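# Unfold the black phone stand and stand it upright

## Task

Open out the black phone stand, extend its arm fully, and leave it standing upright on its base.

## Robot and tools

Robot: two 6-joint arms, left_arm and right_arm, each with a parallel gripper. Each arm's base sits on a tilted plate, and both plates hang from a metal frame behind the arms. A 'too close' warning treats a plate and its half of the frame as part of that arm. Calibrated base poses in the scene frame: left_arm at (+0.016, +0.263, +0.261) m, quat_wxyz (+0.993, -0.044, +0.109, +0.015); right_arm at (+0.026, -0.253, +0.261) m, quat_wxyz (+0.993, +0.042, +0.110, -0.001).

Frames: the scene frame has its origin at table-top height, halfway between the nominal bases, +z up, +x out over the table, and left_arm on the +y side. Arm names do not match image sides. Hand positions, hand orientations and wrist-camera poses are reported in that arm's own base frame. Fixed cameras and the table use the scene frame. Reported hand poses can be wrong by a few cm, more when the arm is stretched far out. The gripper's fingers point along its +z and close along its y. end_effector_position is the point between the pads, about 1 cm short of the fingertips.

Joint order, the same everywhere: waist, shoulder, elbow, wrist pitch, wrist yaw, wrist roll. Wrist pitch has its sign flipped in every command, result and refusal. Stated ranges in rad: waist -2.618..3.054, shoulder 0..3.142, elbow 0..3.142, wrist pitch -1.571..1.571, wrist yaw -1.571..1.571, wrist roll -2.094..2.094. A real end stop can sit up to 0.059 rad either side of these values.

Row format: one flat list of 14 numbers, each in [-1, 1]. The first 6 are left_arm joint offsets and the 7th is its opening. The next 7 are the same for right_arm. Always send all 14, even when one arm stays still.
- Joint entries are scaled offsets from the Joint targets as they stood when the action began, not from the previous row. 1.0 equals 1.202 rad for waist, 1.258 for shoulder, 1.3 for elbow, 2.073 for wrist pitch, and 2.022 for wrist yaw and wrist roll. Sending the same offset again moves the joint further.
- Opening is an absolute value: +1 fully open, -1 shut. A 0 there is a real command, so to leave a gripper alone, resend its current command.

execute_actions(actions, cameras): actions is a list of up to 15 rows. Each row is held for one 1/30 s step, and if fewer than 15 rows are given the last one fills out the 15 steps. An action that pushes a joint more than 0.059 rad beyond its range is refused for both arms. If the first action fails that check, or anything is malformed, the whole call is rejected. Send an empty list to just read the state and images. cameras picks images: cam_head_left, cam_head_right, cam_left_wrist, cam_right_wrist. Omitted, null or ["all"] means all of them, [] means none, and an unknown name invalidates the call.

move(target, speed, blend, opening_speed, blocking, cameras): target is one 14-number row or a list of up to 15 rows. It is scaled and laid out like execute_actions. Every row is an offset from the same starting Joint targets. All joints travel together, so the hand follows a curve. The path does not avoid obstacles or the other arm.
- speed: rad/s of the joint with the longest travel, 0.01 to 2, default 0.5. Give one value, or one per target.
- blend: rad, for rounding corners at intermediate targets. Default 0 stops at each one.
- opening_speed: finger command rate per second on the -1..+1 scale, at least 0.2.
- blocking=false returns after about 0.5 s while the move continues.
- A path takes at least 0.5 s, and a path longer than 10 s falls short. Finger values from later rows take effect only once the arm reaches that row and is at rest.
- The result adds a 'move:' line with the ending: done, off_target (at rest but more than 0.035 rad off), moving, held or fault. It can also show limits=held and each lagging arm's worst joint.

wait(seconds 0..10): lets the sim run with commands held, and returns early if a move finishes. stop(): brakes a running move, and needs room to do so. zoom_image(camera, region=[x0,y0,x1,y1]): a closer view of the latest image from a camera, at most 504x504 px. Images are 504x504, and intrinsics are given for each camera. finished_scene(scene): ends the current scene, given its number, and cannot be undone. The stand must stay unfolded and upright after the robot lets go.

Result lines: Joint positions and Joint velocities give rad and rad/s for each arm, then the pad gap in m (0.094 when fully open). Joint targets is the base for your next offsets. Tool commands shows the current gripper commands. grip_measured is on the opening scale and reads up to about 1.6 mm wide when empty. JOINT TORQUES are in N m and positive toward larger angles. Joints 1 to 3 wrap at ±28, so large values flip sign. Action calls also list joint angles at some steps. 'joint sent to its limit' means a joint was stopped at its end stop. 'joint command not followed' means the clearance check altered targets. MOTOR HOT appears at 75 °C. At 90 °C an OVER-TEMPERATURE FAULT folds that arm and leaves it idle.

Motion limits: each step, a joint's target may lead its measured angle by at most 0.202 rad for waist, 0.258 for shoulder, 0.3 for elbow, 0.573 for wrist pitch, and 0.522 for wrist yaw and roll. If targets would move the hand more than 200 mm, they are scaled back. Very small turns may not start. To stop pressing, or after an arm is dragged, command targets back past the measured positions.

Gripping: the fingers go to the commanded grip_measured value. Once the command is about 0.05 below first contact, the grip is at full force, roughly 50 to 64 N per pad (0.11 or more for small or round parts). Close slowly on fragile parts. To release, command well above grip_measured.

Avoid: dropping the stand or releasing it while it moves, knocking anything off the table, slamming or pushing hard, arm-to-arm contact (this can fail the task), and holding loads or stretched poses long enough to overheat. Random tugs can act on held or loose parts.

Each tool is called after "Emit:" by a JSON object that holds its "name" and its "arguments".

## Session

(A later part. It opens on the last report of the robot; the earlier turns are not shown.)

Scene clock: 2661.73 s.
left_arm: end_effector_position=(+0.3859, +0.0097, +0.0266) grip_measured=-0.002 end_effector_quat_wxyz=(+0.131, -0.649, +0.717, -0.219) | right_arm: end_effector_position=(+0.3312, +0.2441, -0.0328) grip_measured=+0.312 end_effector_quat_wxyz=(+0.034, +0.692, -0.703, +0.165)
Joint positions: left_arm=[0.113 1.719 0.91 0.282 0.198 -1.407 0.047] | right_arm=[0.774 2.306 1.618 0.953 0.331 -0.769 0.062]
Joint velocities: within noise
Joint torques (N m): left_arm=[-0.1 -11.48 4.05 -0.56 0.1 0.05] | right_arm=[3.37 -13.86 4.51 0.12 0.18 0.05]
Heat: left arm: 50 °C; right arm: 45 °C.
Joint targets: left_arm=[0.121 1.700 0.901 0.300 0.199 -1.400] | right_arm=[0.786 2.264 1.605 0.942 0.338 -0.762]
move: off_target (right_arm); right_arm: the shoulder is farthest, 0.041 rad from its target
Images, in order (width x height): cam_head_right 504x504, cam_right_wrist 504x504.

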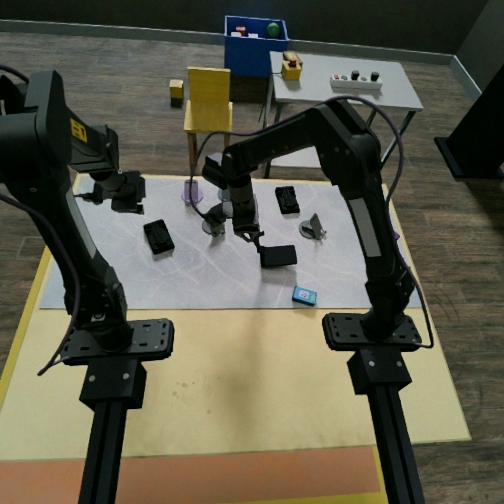

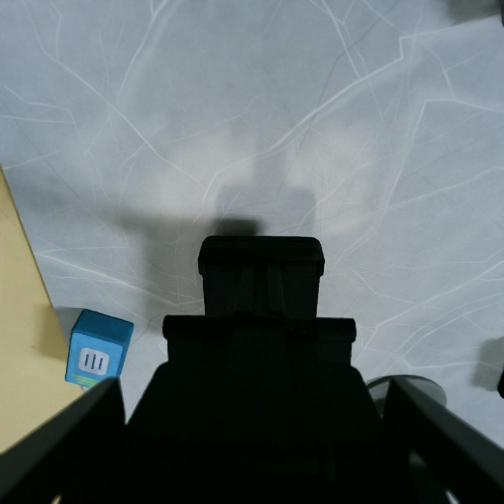

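Emit:
{"name": "move", "arguments": {"target": [0,0,0,0,0,0,0,-0.0141,0.0545,-0.0175,-0.0469,0,-0.0088,-1], "speed": 0.08, "cameras": ["cam_head_right","cam_right_wrist"]}}

Emit:
{"name": "move", "arguments": {"target": [0,0,0,0,0,0,0,-0.0025,0.0097,-0.0031,-0.0083,0,-0.0016,-1], "speed": 0.05, "cameras": ["cam_head_right","cam_right_wrist"]}}

Scene clock: 2671.50 s.
left_arm: end_effector_position=(+0.3859, +0.0097, +0.0266) grip_measured=-0.002 end_effector_quat_wxyz=(+0.131, -0.649, +0.717, -0.219) | right_arm: end_effector_position=(+0.3427, +0.2553, -0.0378) grip_measured=+0.312 end_effector_quat_wxyz=(-0.003, +0.688, -0.707, +0.165)
Joint positions: left_arm=[0.113 1.719 0.91 0.282 0.198 -1.407 0.047] | right_arm=[0.774 2.306 1.598 0.857 0.331 -0.772 0.062]
Joint velocities: within noise
Joint torques (N m): left_arm=[0.24 -11.3 3.88 -0.54 0.11 0.1] | right_arm=[1.94 -8.7 4.37 -0.09 0.17 -0.13]
Heat: left arm: 50 °C; right arm: 47 °C.
Joint targets: left_arm=[0.121 1.700 0.901 0.300 0.199 -1.400] | right_arm=[0.769 2.333 1.582 0.845 0.338 -0.780]
move: done
Images, in order (width x height): cam_head_right 504x504, cam_right_wrist 504x504.

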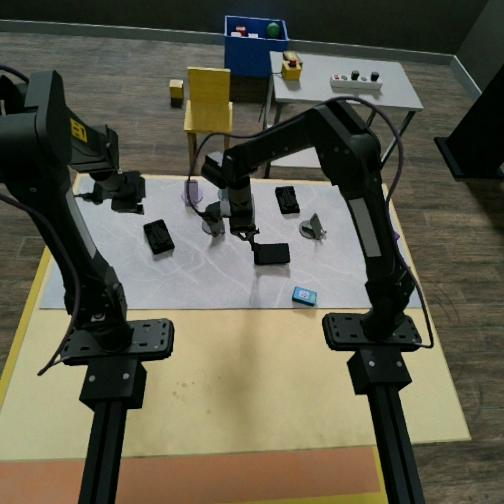

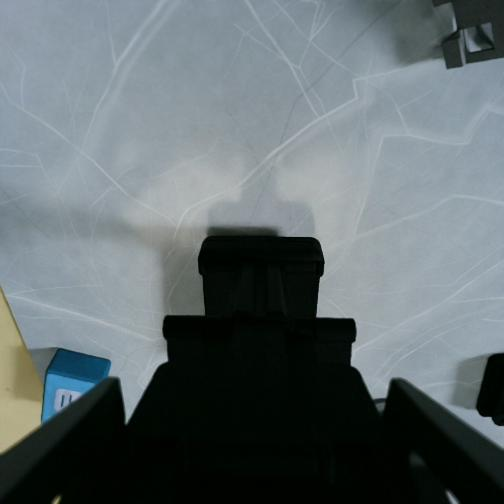

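Scene clock: 2672.30 s.
left_arm: end_effector_position=(+0.3859, +0.0097, +0.0266) grip_measured=-0.002 end_effector_quat_wxyz=(+0.131, -0.649, +0.717, -0.219) | right_arm: end_effector_position=(+0.3447, +0.2572, -0.0410) grip_measured=+0.312 end_effector_quat_wxyz=(-0.007, +0.689, -0.706, +0.165)
Joint positions: left_arm=[0.113 1.719 0.91 0.282 0.198 -1.407 0.047] | right_arm=[0.774 2.314 1.598 0.841 0.331 -0.775 0.062]
Joint velocities: within noise
Joint torques (N m): left_arm=[-0.03 -11.33 3.9 -0.54 0.11 0.08] | right_arm=[1.84 -8.47 4.01 -0.08 0.17 -0.15]
Heat: left arm: 50 °C; right arm: 47 °C.
Joint targets: left_arm=[0.121 1.700 0.901 0.300 0.199 -1.400] | right_arm=[0.766 2.345 1.578 0.827 0.338 -0.783]
move: done
Images, in order (width x height): cam_head_right 504x504, cam_right_wrist 504x504.

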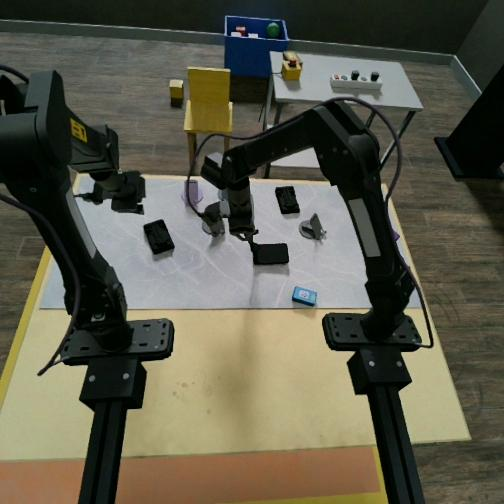

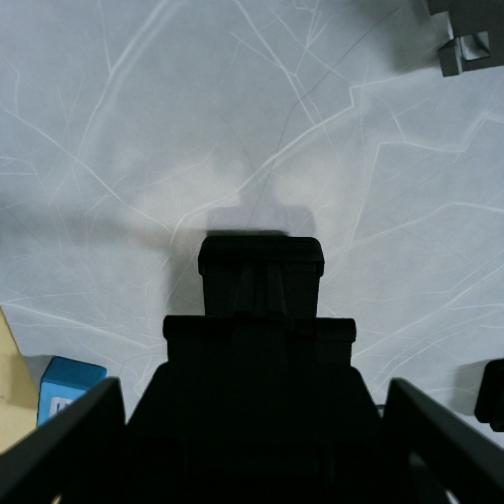

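Emit:
{"name": "move", "arguments": {"target": [[0,0,0,0,0,0,0,-0.0196,0.018,0.0088,-0.0107,-0.0196,-0.0109,-1],[0,0,0,0,0,0,0,-0.0196,0.0299,0.0088,-0.0107,-0.0196,-0.0109,-1]], "speed": 0.05, "cameras": ["cam_head_right","cam_right_wrist"]}}

Emit:
{"name": "zoom_image", "arguments": {"camera": "cam_head_right", "region": [210, 200, 330, 320]}}

Scene clock: 2689.70 s.
left_arm: end_effector_position=(+0.3859, +0.0097, +0.0266) grip_measured=-0.002 end_effector_quat_wxyz=(+0.131, -0.649, +0.717, -0.219) | right_arm: end_effector_position=(+0.3498, +0.2530, -0.0500) grip_measured=+0.312 end_effector_quat_wxyz=(-0.005, +0.689, -0.708, +0.155)
Joint positions: left_arm=[0.113 1.719 0.91 0.282 0.198 -1.407 0.047] | right_arm=[0.75 2.333 1.598 0.818 0.31 -0.797 0.062]
Joint velocities: within noise
Joint torques (N m): left_arm=[0.08 -11.54 4.01 -0.56 0.12 0.07] | right_arm=[1.87 -7.46 4.92 -0.06 -0.06 -0.11]
Heat: left arm: 50 °C; right arm: 46 °C.
Joint targets: left_arm=[0.121 1.700 0.901 0.300 0.199 -1.400] | right_arm=[0.743 2.383 1.590 0.806 0.298 -0.805]
move: off_target (right_arm); right_arm: the shoulder is farthest, 0.050 rad from its target
Images, in order (width x height): cam_head_right 504x504, cam_right_wrist 504x504.

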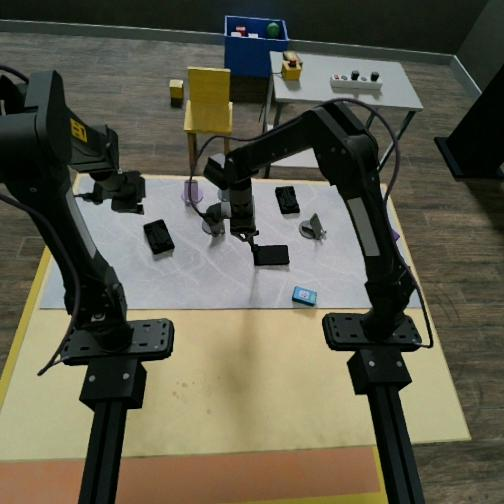

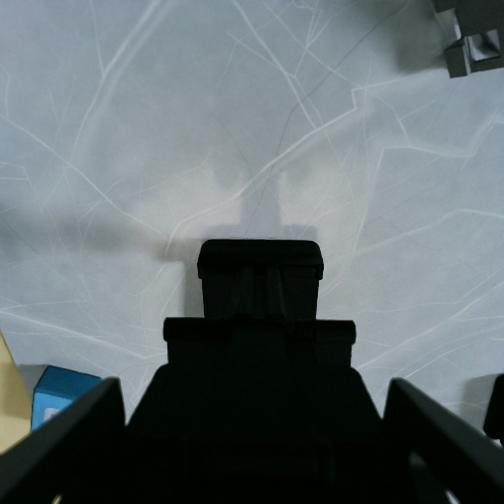

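Scaled by 4.200 from the camera's 504x504 image, which has a finer 720x720 frame.

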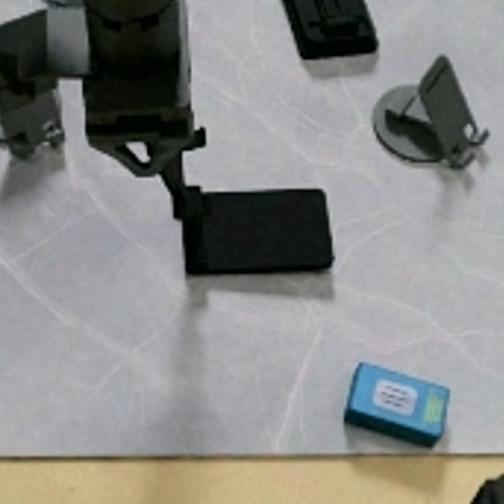

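Emit:
{"name": "move", "arguments": {"target": [0,0.0795,0,-0.289,0.3467,0.791,-1,0,0,0,0,0,0,-1], "speed": 1.0, "cameras": []}}

Scene clock: 2749.53 s.
left_arm: end_effector_position=(+0.4449, -0.0869, +0.1279) grip_measured=-0.992 end_effector_quat_wxyz=(+0.482, +0.234, +0.787, -0.306) | right_arm: end_effector_position=(+0.3498, +0.2532, -0.0500) grip_measured=+0.312 end_effector_quat_wxyz=(-0.005, +0.690, -0.708, +0.154)
Joint positions: left_arm=[0.113 1.78 0.91 -0.291 0.883 0.191 0] | right_arm=[0.75 2.333 1.598 0.818 0.31 -0.798 0.062]
Joint velocities: within noise
Joint torques (N m): left_arm=[-0.14 -9.05 4.19 -1.5 0.5 0.15] | right_arm=[1.7 -7.23 4.89 -0.03 -0.05 -0.11]
Heat: left arm: 49 °C; right arm: 43 °C.
Joint targets: left_arm=[0.121 1.800 0.901 -0.299 0.900 0.199] | right_arm=[0.743 2.383 1.590 0.805 0.298 -0.805]
move: off_target (right_arm); right_arm: the shoulder is farthest, 0.050 rad from its target
No camera images: "cameras" was empty.

Emit:
{"name": "move", "arguments": {"target": [[-0.084,0.5564,-0.1162,-0.3864,0.1731,0.8412,-1,0,0,0,0,0,0,-1],[-0.2288,0.6407,-0.0869,-0.3454,0.133,0.9154,-1,0,0,0,0,0,0,-1]], "speed": [0.7,0.2]}}

Scene clock: 2759.70 s.
left_arm: end_effector_position=(+0.3213, -0.2122, -0.0903) grip_measured=-0.993 end_effector_quat_wxyz=(+0.603, +0.782, +0.154, -0.023) | right_arm: end_effector_position=(+0.3498, +0.2532, -0.0500) grip_measured=+0.312 end_effector_quat_wxyz=(-0.005, +0.690, -0.708, +0.154)
Joint positions: left_arm=[-0.147 2.584 0.783 -1.045 1.165 2.05 0] | right_arm=[0.75 2.333 1.598 0.818 0.31 -0.798 0.062]
Joint velocities: within noise
Joint torques (N m): left_arm=[-2.1 -8.57 0.43 -0.8 0.47 0.01] | right_arm=[1.78 -7.31 4.98 -0.05 -0.03 -0.12]
Heat: left arm: 49 °C; right arm: 43 °C.
Joint targets: left_arm=[-0.154 2.606 0.787 -1.015 1.170 2.050] | right_arm=[0.743 2.383 1.590 0.805 0.298 -0.805]
move: off_target (right_arm); right_arm: the shoulder is farthest, 0.050 rad from its target

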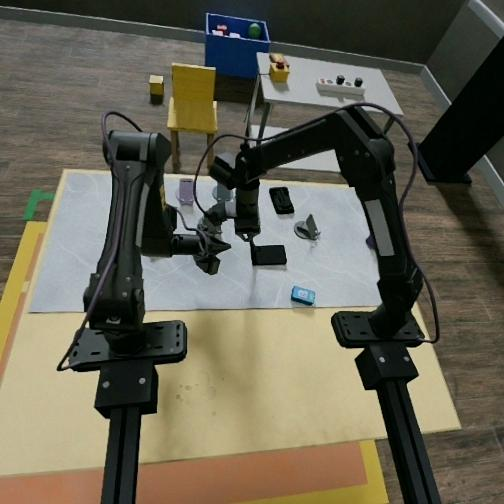

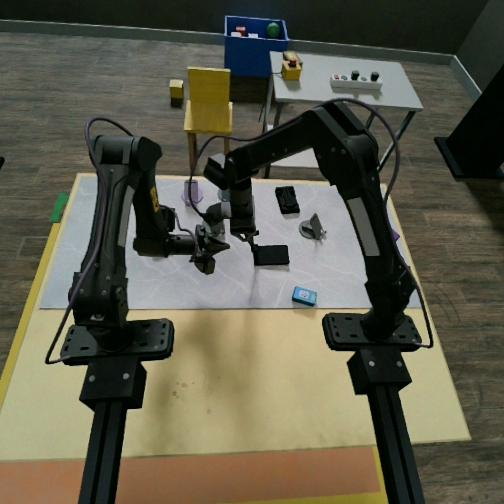

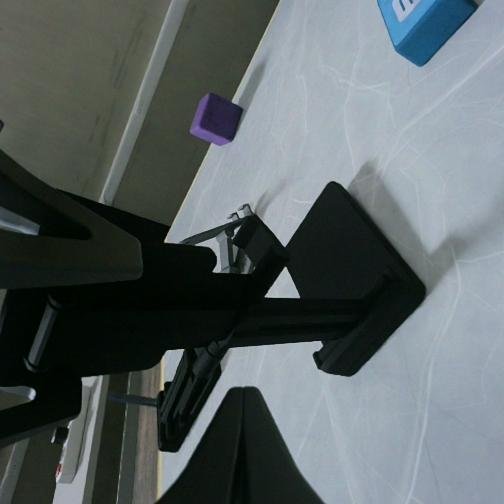

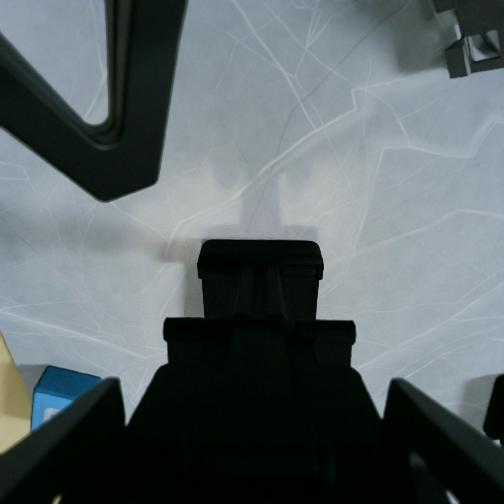

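Emit:
{"name": "zoom_image", "arguments": {"camera": "cam_left_wrist", "region": [0, 150, 440, 504]}}

Scaled by 1.145 from the camera's 504x504 image, which has a finer 720x720 frame.

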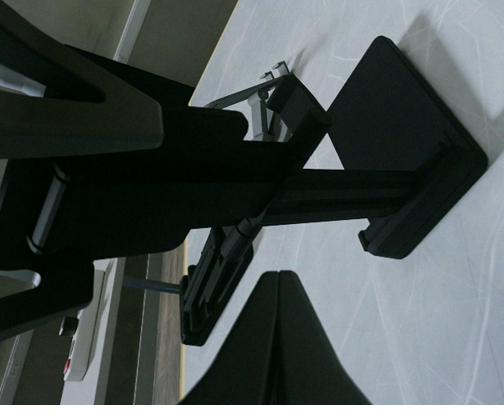

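Emit:
{"name": "move", "arguments": {"target": [-0.0739,0.059,-0.0075,-0.1031,-0.0327,-0.07,-1,0,0,0,0,0,0,-1], "speed": 0.15, "cameras": ["cam_left_wrist","cam_right_wrist"]}}

Emit:
{"name": "zoom_image", "arguments": {"camera": "cam_left_wrist", "region": [100, 150, 454, 504]}}

Scene clock: 2787.23 s.
left_arm: end_effector_position=(+0.3130, -0.2362, -0.1005) grip_measured=-0.993 end_effector_quat_wxyz=(+0.603, +0.782, +0.156, -0.025) | right_arm: end_effector_position=(+0.3498, +0.2532, -0.0500) grip_measured=+0.312 end_effector_quat_wxyz=(-0.005, +0.690, -0.708, +0.154)
Joint positions: left_arm=[-0.232 2.656 0.783 -1.231 1.1 1.92 0] | right_arm=[0.75 2.333 1.598 0.818 0.31 -0.798 0.062]
Joint velocities: within noise
Joint torques (N m): left_arm=[-2.51 -8.38 -0.21 -1.25 0.46 -0.16] | right_arm=[1.81 -7.42 4.93 -0.07 -0.07 -0.1]
Heat: left arm: 49 °C; right arm: 43 °C.
Joint targets: left_arm=[-0.243 2.680 0.777 -1.229 1.103 1.909] | right_arm=[0.743 2.383 1.590 0.805 0.298 -0.805]
move: off_target (right_arm); right_arm: the shoulder is farthest, 0.050 rad from its target
Images, in order (width x height): cam_left_wrist 504x504, cam_right_wrist 504x504.

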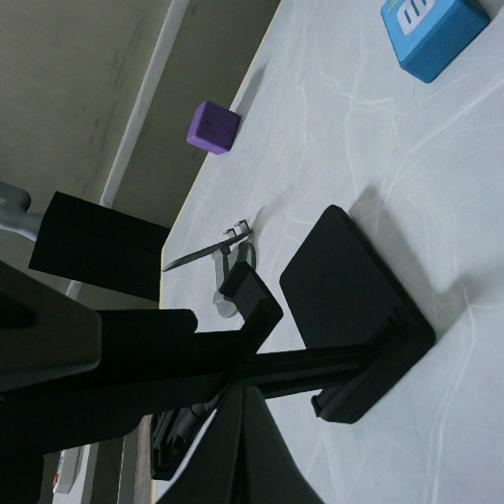

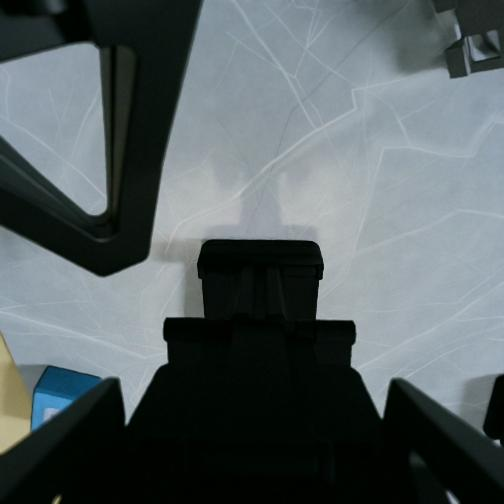

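Scaled by 1.424 from the camera's 504x504 image, which has a finer 720x720 frame.

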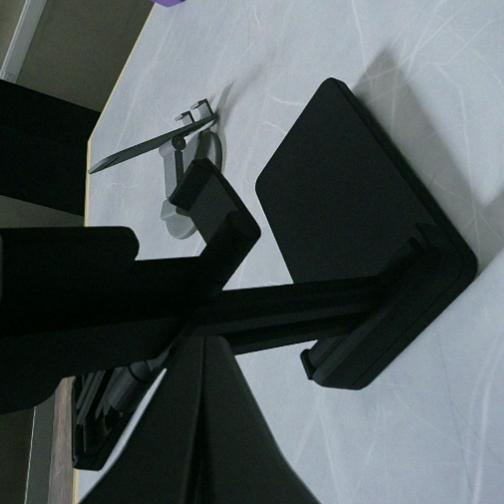

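Emit:
{"name": "move", "arguments": {"target": [-0.0715,0.0365,0.0181,-0.0553,-0.0341,-0.0523,-1,0,0,0,0,0,0,-1], "speed": 0.06, "cameras": ["cam_left_wrist","cam_right_wrist"]}}

Emit:
{"name": "zoom_image", "arguments": {"camera": "cam_left_wrist", "region": [100, 150, 454, 504]}}

Scene clock: 2802.53 s.
left_arm: end_effector_position=(+0.3068, -0.2607, -0.1057) grip_measured=-0.993 end_effector_quat_wxyz=(+0.603, +0.781, +0.158, -0.029) | right_arm: end_effector_position=(+0.3498, +0.2532, -0.0500) grip_measured=+0.312 end_effector_quat_wxyz=(-0.005, +0.690, -0.708, +0.154)
Joint positions: left_arm=[-0.317 2.701 0.798 -1.345 1.032 1.815 0] | right_arm=[0.75 2.333 1.598 0.818 0.31 -0.798 0.062]
Joint velocities: within noise
Joint torques (N m): left_arm=[-2.52 -8.43 0.36 -1.44 0.38 -0.1] | right_arm=[1.81 -7.31 4.92 -0.07 -0.07 -0.12]
Heat: left arm: 48 °C; right arm: 43 °C.
Joint targets: left_arm=[-0.329 2.726 0.801 -1.343 1.034 1.803] | right_arm=[0.743 2.383 1.590 0.805 0.298 -0.805]
move: off_target (right_arm); right_arm: the shoulder is farthest, 0.050 rad from its target
Images, in order (width x height): cam_left_wrist 504x504, cam_right_wrist 504x504.

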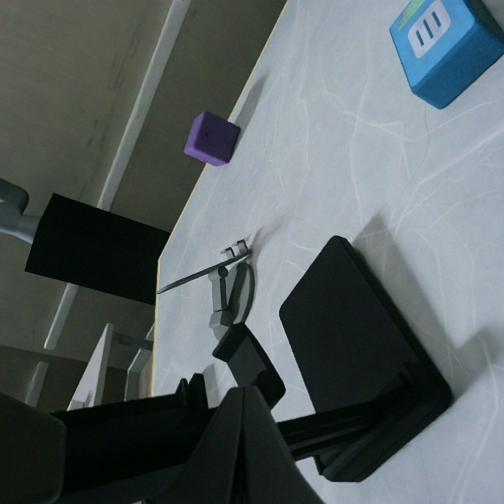

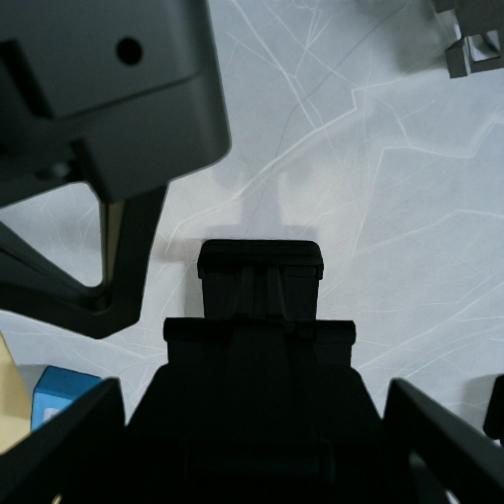

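Scaled by 1.424 from the camera's 504x504 image, which has a finer 720x720 frame.

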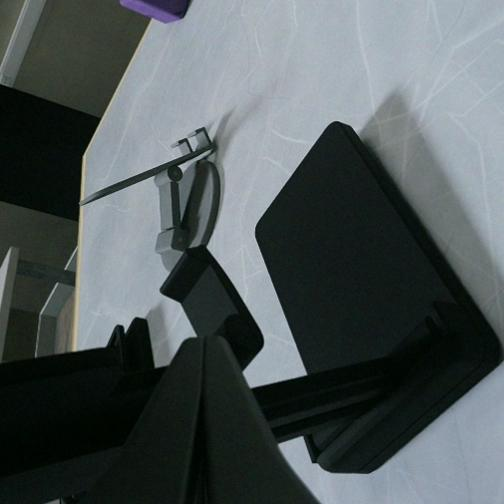

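Emit:
{"name": "zoom_image", "arguments": {"camera": "cam_right_wrist", "region": [0, 100, 300, 400]}}

Scaled by 1.680 from the camera's 504x504 image, which has a finer 720x720 frame.

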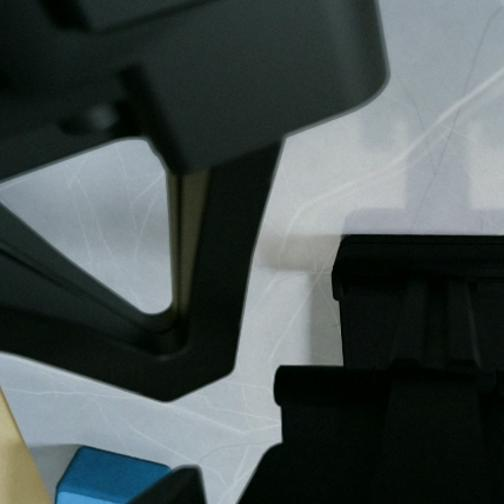

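Emit:
{"name": "zoom_image", "arguments": {"camera": "cam_left_wrist", "region": [180, 300, 330, 450]}}

Scaled by 3.360 from the camera's 504x504 image, which has a finer 720x720 frame.

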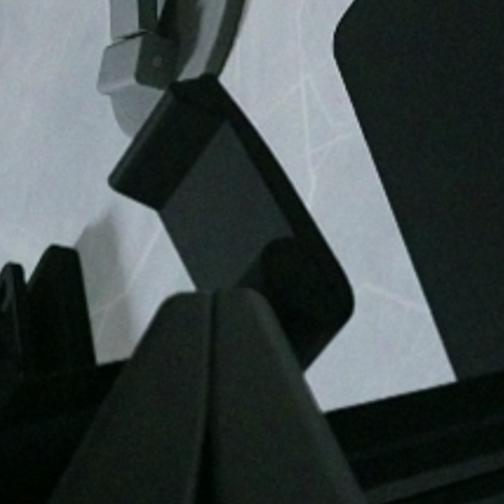

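Emit:
{"name": "move", "arguments": {"target": [[0.0715,-0.0365,-0.0181,0.0553,0.0341,0.0523,-1,0,0,0,0,0,0,-1],[0.0851,-0.047,0.0197,0.0952,0.0408,0.0636,-1,0,0,0,0,0,0,-1]], "speed": 0.15, "cameras": ["cam_left_wrist","cam_right_wrist"]}}

Emit:
{"name": "zoom_image", "arguments": {"camera": "cam_right_wrist", "region": [0, 100, 300, 400]}}

Scene clock: 2831.50 s.
left_arm: end_effector_position=(+0.3152, -0.2372, -0.1133) grip_measured=-0.993 end_effector_quat_wxyz=(+0.595, +0.786, +0.164, -0.037) | right_arm: end_effector_position=(+0.3498, +0.2532, -0.0500) grip_measured=+0.312 end_effector_quat_wxyz=(-0.005, +0.690, -0.708, +0.154)
Joint positions: left_arm=[-0.234 2.686 0.824 -1.176 1.097 1.932 0] | right_arm=[0.75 2.333 1.598 0.818 0.31 -0.798 0.062]
Joint velocities: within noise
Joint torques (N m): left_arm=[-0.87 -12.46 0.46 -0.95 0.62 -0.01] | right_arm=[1.8 -7.41 5.03 -0.06 -0.06 -0.17]
Heat: left arm: 49 °C; right arm: 43 °C.
Joint targets: left_arm=[-0.227 2.667 0.827 -1.146 1.117 1.932] | right_arm=[0.743 2.383 1.590 0.805 0.298 -0.805]
move: off_target (right_arm); right_arm: the shoulder is farthest, 0.050 rad from its target
Images, in order (width x height): cam_left_wrist 504x504, cam_right_wrist 504x504.

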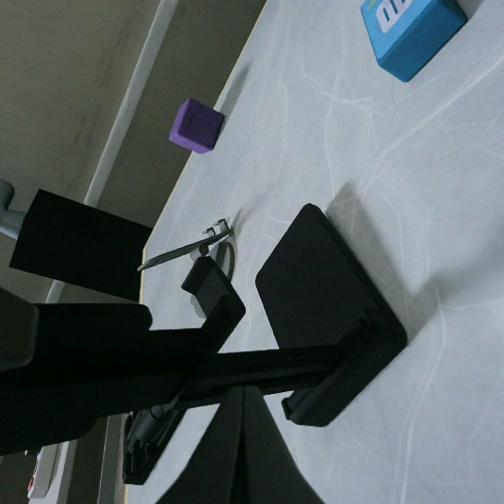

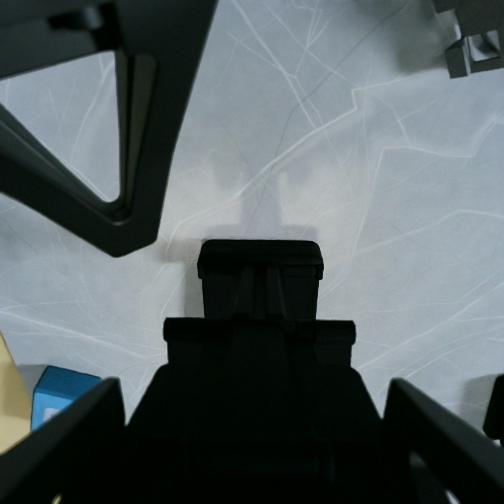

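Scaled by 1.680 from the camera's 504x504 image, which has a finer 720x720 frame.

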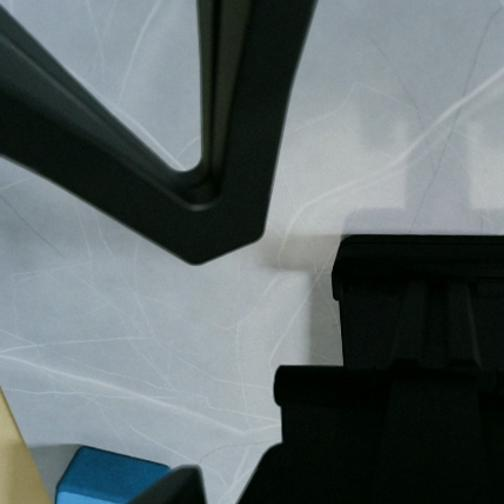

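Emit:
{"name": "move", "arguments": {"target": [0.0014,-0.0407,0.0008,0.0265,0,0,-1,0,0,0,0,0,0,-1], "speed": 0.1, "cameras": ["cam_left_wrist","cam_right_wrist"]}}

Emit:
{"name": "zoom_image", "arguments": {"camera": "cam_right_wrist", "region": [0, 100, 300, 400]}}

Scene clock: 2843.80 s.
left_arm: end_effector_position=(+0.3209, -0.2386, -0.1022) grip_measured=-0.993 end_effector_quat_wxyz=(+0.595, +0.786, +0.165, -0.039) | right_arm: end_effector_position=(+0.3498, +0.2532, -0.0500) grip_measured=+0.312 end_effector_quat_wxyz=(-0.005, +0.690, -0.708, +0.154)
Joint positions: left_arm=[-0.234 2.636 0.824 -1.121 1.098 1.933 0] | right_arm=[0.75 2.333 1.598 0.818 0.31 -0.798 0.062]
Joint velocities: within noise
Joint torques (N m): left_arm=[-0.79 -12.62 0.47 -0.95 0.57 -0.03] | right_arm=[1.83 -7.23 4.93 -0.05 -0.04 -0.12]
Heat: left arm: 52 °C; right arm: 43 °C.
Joint targets: left_arm=[-0.225 2.616 0.828 -1.091 1.117 1.932] | right_arm=[0.743 2.383 1.590 0.805 0.298 -0.805]
move: off_target (right_arm); right_arm: the shoulder is farthest, 0.050 rad from its target
Images, in order (width x height): cam_left_wrist 504x504, cam_right_wrist 504x504.

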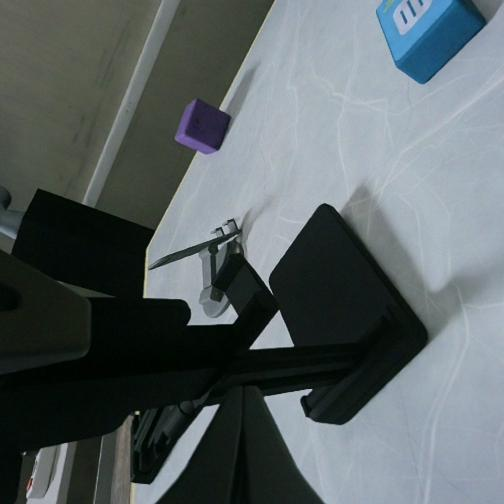

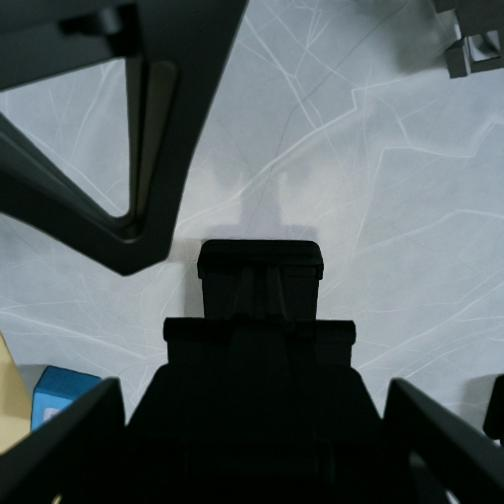

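Scaled by 1.680 from the camera's 504x504 image, which has a finer 720x720 frame.

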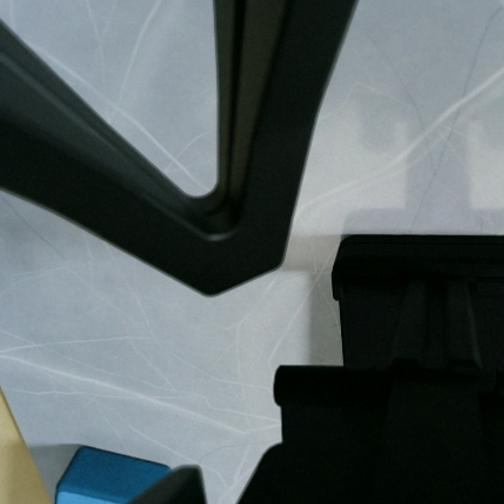

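Emit:
{"name": "move", "arguments": {"target": [-0.0598,0.0181,0.0395,-0.0268,-0.0278,-0.046,-1,0,0,0,0,0,0,-1], "speed": 0.06, "cameras": ["cam_left_wrist","cam_right_wrist"]}}

Emit:
{"name": "zoom_image", "arguments": {"camera": "cam_right_wrist", "region": [0, 150, 300, 450]}}

Scene clock: 2855.13 s.
left_arm: end_effector_position=(+0.3335, -0.2584, -0.0962) grip_measured=-0.993 end_effector_quat_wxyz=(+0.598, +0.783, +0.166, -0.036) | right_arm: end_effector_position=(+0.3498, +0.2532, -0.0500) grip_measured=+0.312 end_effector_quat_wxyz=(-0.005, +0.690, -0.708, +0.154)
Joint positions: left_arm=[-0.285 2.636 0.875 -1.149 1.057 1.85 0] | right_arm=[0.75 2.333 1.598 0.818 0.31 -0.798 0.062]
Joint velocities: within noise
Joint torques (N m): left_arm=[-2.78 -10.84 1.07 -1.37 0.43 -0.11] | right_arm=[1.68 -7.35 4.96 -0.09 -0.03 -0.12]
Heat: left arm: 53 °C; right arm: 43 °C.
Joint targets: left_arm=[-0.297 2.639 0.879 -1.147 1.061 1.839] | right_arm=[0.743 2.383 1.590 0.805 0.298 -0.805]
move: off_target (right_arm); right_arm: the shoulder is farthest, 0.050 rad from its target
Images, in order (width x height): cam_left_wrist 504x504, cam_right_wrist 504x504.

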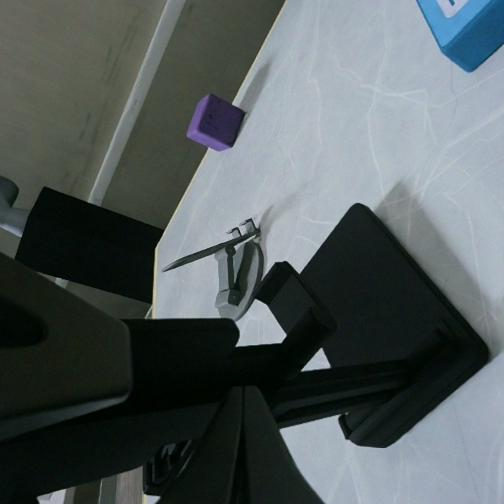

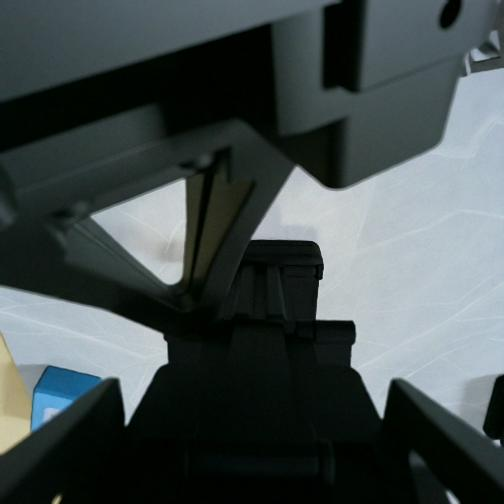

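Scaled by 1.680 from the camera's 504x504 image, which has a finer 720x720 frame.

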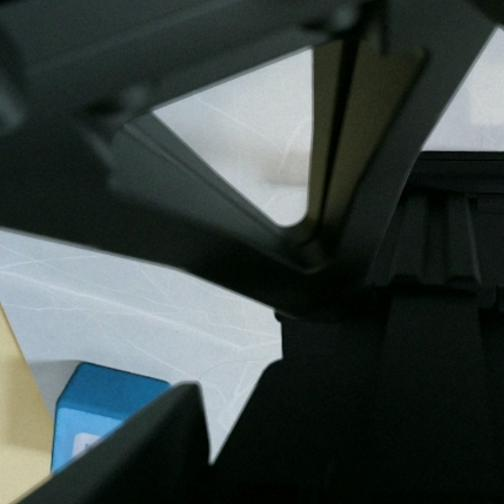

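Emit:
{"name": "move", "arguments": {"target": [[0.012,0.045,0.0318,0.001,0.006,0.009,-1,0,0,0,0,0,0,-1],[0.0057,0.0472,0.0338,-0.004,0.0027,0.0035,-1,0,0,0,0,0,0,-1]], "speed": 0.08, "cameras": ["cam_left_wrist","cam_right_wrist"]}}

Emit:
{"name": "zoom_image", "arguments": {"camera": "cam_left_wrist", "region": [180, 230, 380, 430]}}

Emit:
{"name": "zoom_image", "arguments": {"camera": "cam_right_wrist", "region": [0, 150, 300, 450]}}

Scene clock: 2881.73 s.
left_arm: end_effector_position=(+0.3409, -0.2605, -0.1027) grip_measured=-0.993 end_effector_quat_wxyz=(+0.601, +0.783, +0.160, -0.030) | right_arm: end_effector_position=(+0.3498, +0.2532, -0.0500) grip_measured=+0.312 end_effector_quat_wxyz=(-0.005, +0.690, -0.708, +0.154)
Joint positions: left_arm=[-0.285 2.673 0.918 -1.157 1.057 1.855 0] | right_arm=[0.75 2.333 1.598 0.818 0.31 -0.798 0.062]
Joint velocities: within noise
Joint torques (N m): left_arm=[-2.24 -9.09 1.28 -1.38 0.47 -0.11] | right_arm=[1.84 -7.41 4.96 -0.06 -0.06 -0.13]
Heat: left arm: 54 °C; right arm: 43 °C.
Joint targets: left_arm=[-0.290 2.698 0.923 -1.155 1.066 1.846] | right_arm=[0.743 2.383 1.590 0.805 0.298 -0.805]
move: off_target (right_arm); right_arm: the shoulder is farthest, 0.050 rad from its target
Images, in order (width x height): cam_left_wrist 504x504, cam_right_wrist 504x504.

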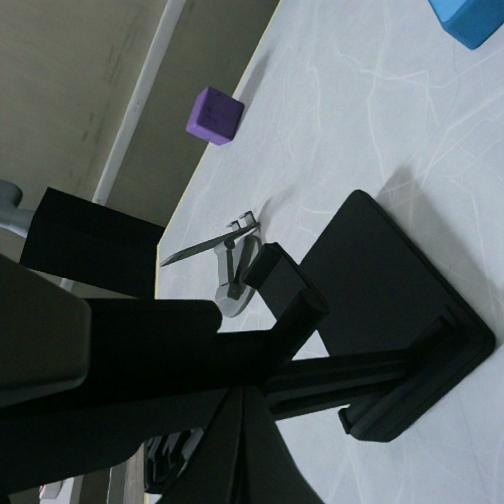

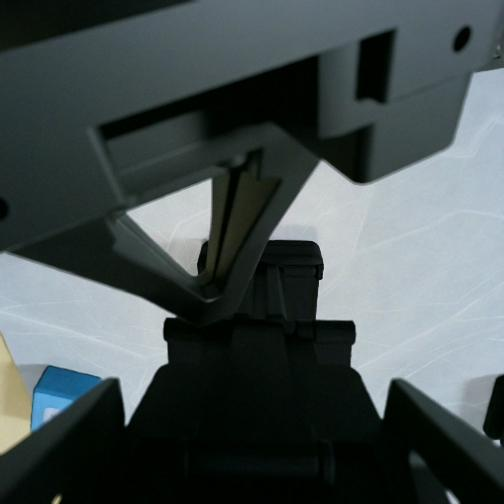

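Scaled by 2.520 from the camera's 504x504 image, which has a finer 720x720 frame.

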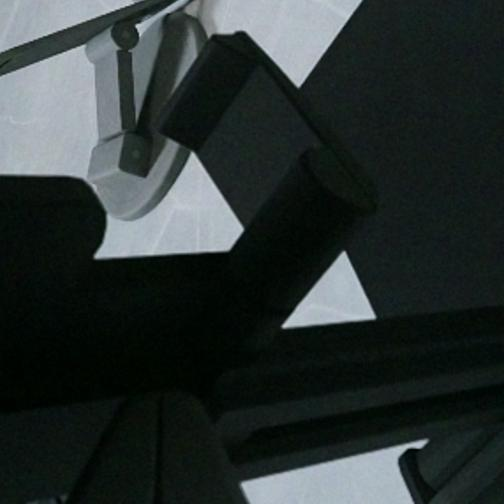

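Scaled by 1.680 from the camera's 504x504 image, which has a finer 720x720 frame.

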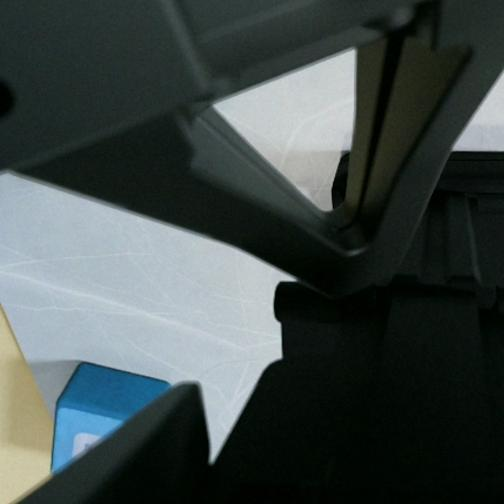

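Emit:
{"name": "move", "arguments": {"target": [[0.02,0.0129,-0.003,-0.005,0.01,0,-1,0,0,0,0,0,0,-1],[-0.0029,0.0258,-0.0063,-0.0214,-0.0012,-0.0015,-1,0,0,0,0,0,0,-1]], "speed": 0.08, "cameras": ["cam_left_wrist","cam_right_wrist"]}}

Emit:
{"name": "zoom_image", "arguments": {"camera": "cam_right_wrist", "region": [0, 150, 300, 450]}}

Scene clock: 2901.13 s.
left_arm: end_effector_position=(+0.3379, -0.2585, -0.1090) grip_measured=-0.993 end_effector_quat_wxyz=(+0.604, +0.781, +0.157, -0.026) | right_arm: end_effector_position=(+0.3498, +0.2532, -0.0500) grip_measured=+0.312 end_effector_quat_wxyz=(-0.005, +0.690, -0.708, +0.154)
Joint positions: left_arm=[-0.281 2.705 0.918 -1.202 1.06 1.854 0] | right_arm=[0.75 2.333 1.598 0.818 0.31 -0.798 0.062]
Joint velocities: within noise
Joint torques (N m): left_arm=[-2.76 -8.92 0.28 -1.31 0.4 -0.11] | right_arm=[1.65 -7.28 4.97 -0.07 -0.09 -0.11]
Heat: left arm: 50 °C; right arm: 42 °C.
Joint targets: left_arm=[-0.293 2.730 0.915 -1.199 1.064 1.843] | right_arm=[0.743 2.383 1.590 0.805 0.298 -0.805]
move: off_target (right_arm); right_arm: the shoulder is farthest, 0.050 rad from its target
Images, in order (width x height): cam_left_wrist 504x504, cam_right_wrist 504x504.

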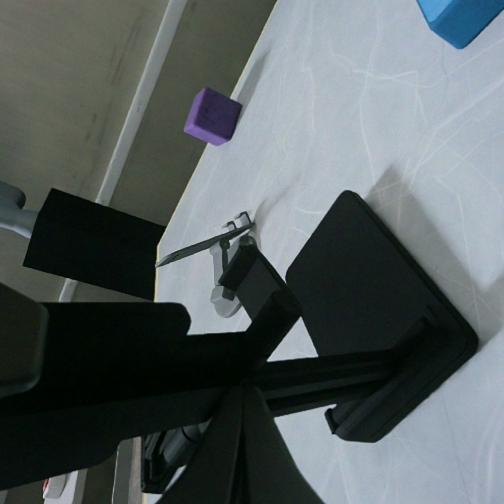

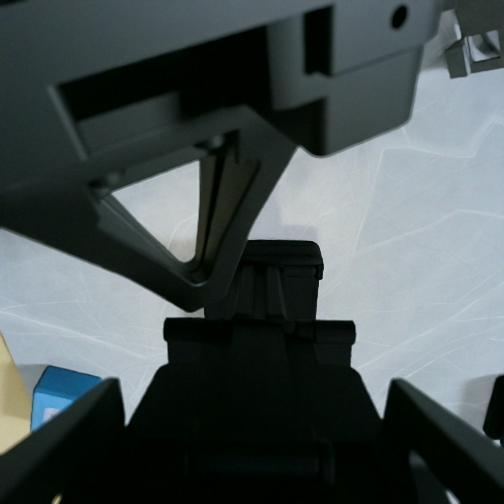

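Scaled by 1.680 from the camera's 504x504 image, which has a finer 720x720 frame.

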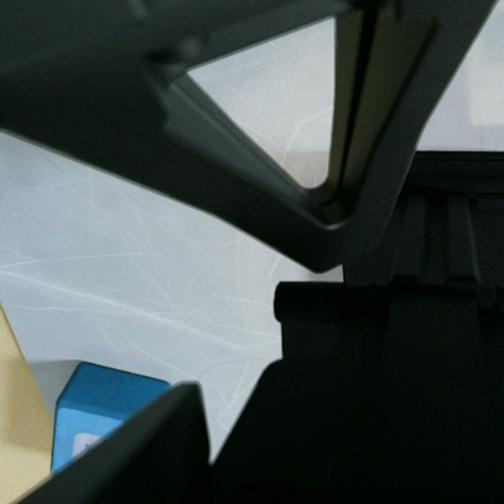

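Emit:
{"name": "move", "arguments": {"target": [-0.0687,0.0275,0.0337,-0.0304,-0.0326,-0.0415,-1,0,0,0,0,0,0,-1], "speed": 0.06, "cameras": ["cam_left_wrist","cam_right_wrist"]}}

Emit:
{"name": "zoom_image", "arguments": {"camera": "cam_right_wrist", "region": [0, 150, 300, 450]}}

Scene clock: 2906.10 s.
left_arm: end_effector_position=(+0.3356, -0.2723, -0.1117) grip_measured=-0.993 end_effector_quat_wxyz=(+0.602, +0.782, +0.156, -0.028) | right_arm: end_effector_position=(+0.3498, +0.2532, -0.0500) grip_measured=+0.312 end_effector_quat_wxyz=(-0.005, +0.690, -0.708, +0.154)
Joint positions: left_arm=[-0.323 2.722 0.934 -1.233 1.028 1.816 0] | right_arm=[0.75 2.333 1.598 0.818 0.31 -0.798 0.062]
Joint velocities: within noise
Joint torques (N m): left_arm=[-1.88 -11.34 0.69 -1.37 0.33 0] | right_arm=[1.85 -7.15 4.9 -0.06 -0.04 -0.14]
Heat: left arm: 50 °C; right arm: 42 °C.
Joint targets: left_arm=[-0.323 2.722 0.933 -1.231 1.030 1.815] | right_arm=[0.743 2.383 1.590 0.805 0.298 -0.805]
move: held (left_arm; a check stopped the path), off_target (right_arm); limits=held; left_arm: the wrist roll is farthest, 0.057 rad from its target; right_arm: the shoulder is farthest, 0.050 rad from its target
joint command not followed: on one or more control steps a check withheld the commanded joint targets of the left arm, and it was not sent them on those steps.
cause: the commanded joint targets, or the way to them, would bring a part of the robot too close to another arm (this arm's wrist (the part past the wrist pitch) and the right arm's wrist camera, along the way the arms are being sent, or toward where that arm still pushes).
Images, in order (width x height): cam_left_wrist 504x504, cam_right_wrist 504x504.

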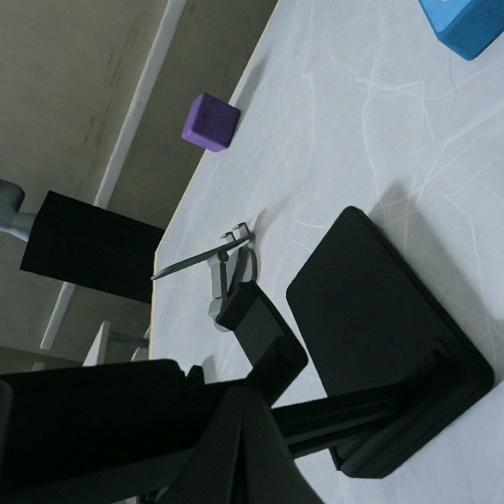

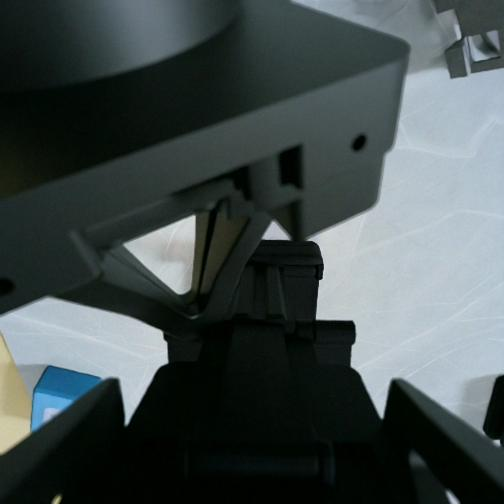

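Scaled by 1.680 from the camera's 504x504 image, which has a finer 720x720 frame.

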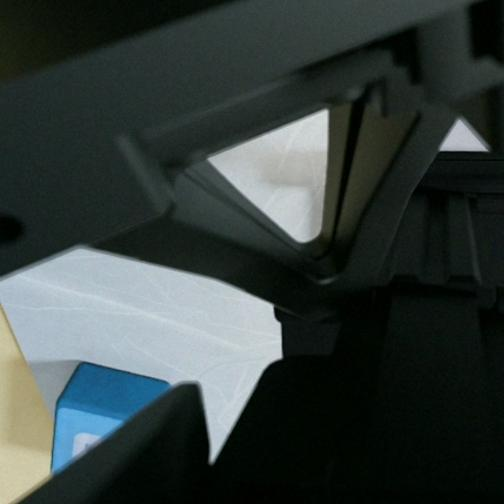

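Emit:
{"name": "move", "arguments": {"target": [[0.1439,-0.097,-0.1023,0.0632,0.0346,0.042,-1,0,0,0,0,0,0,-1],[0.1023,-0.9714,-0.41,0.642,-0.2621,-0.2547,-1,0,0,0,0,0,0,-1]], "speed": [0.3,0.6], "blend": 0.03, "cameras": ["cam_right_wrist","cam_head_left"]}}

Emit:
{"name": "zoom_image", "arguments": {"camera": "cam_right_wrist", "region": [100, 200, 400, 500]}}

Scene clock: 2968.43 s.
left_arm: end_effector_position=(+0.2347, -0.1302, -0.0196) grip_measured=-0.993 end_effector_quat_wxyz=(+0.286, +0.682, +0.665, -0.105) | right_arm: end_effector_position=(+0.3498, +0.2533, -0.0501) grip_measured=+0.312 end_effector_quat_wxyz=(-0.005, +0.690, -0.707, +0.154)
Joint positions: left_arm=[-0.189 1.514 0.411 0.079 0.495 1.307 0] | right_arm=[0.75 2.333 1.598 0.818 0.309 -0.799 0.062]
Joint velocities: within noise
Joint torques (N m): left_arm=[-1.7 -6.99 2.58 -0.44 0.33 -0.05] | right_arm=[1.74 -7.25 4.96 -0.04 -0.04 -0.1]
Heat: left arm: 48 °C; right arm: 42 °C.
Joint targets: left_arm=[-0.200 1.500 0.401 0.100 0.500 1.300] | right_arm=[0.743 2.383 1.590 0.806 0.298 -0.805]
move: off_target (right_arm); right_arm: the shoulder is farthest, 0.050 rad from its target
Images, in order (width x height): cam_head_left 504x504, cam_right_wrist 504x504.

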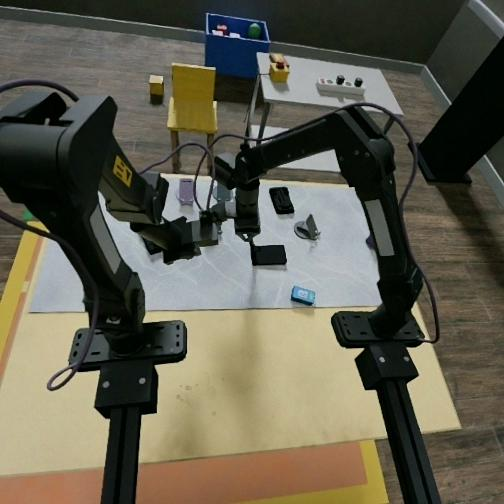

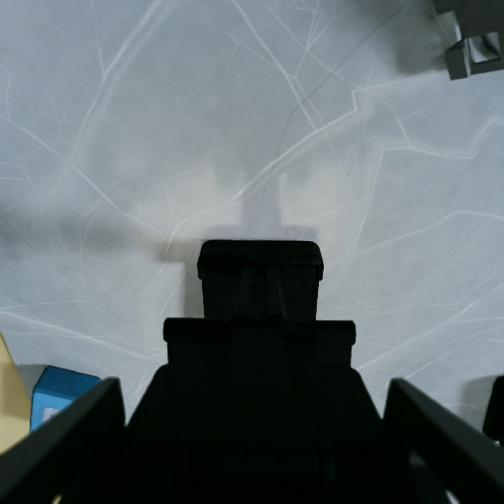

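Scaled by 1.680 from the camera's 504x504 image, which has a finer 720x720 frame.

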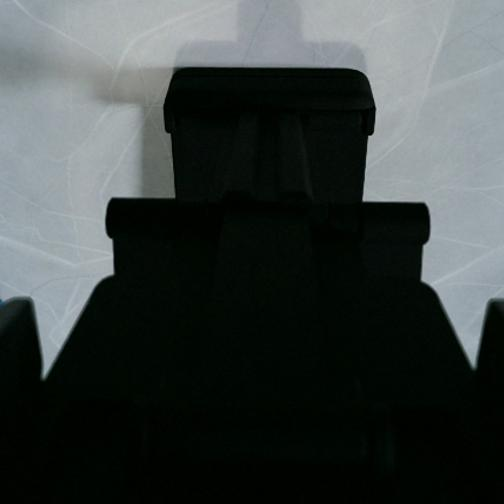

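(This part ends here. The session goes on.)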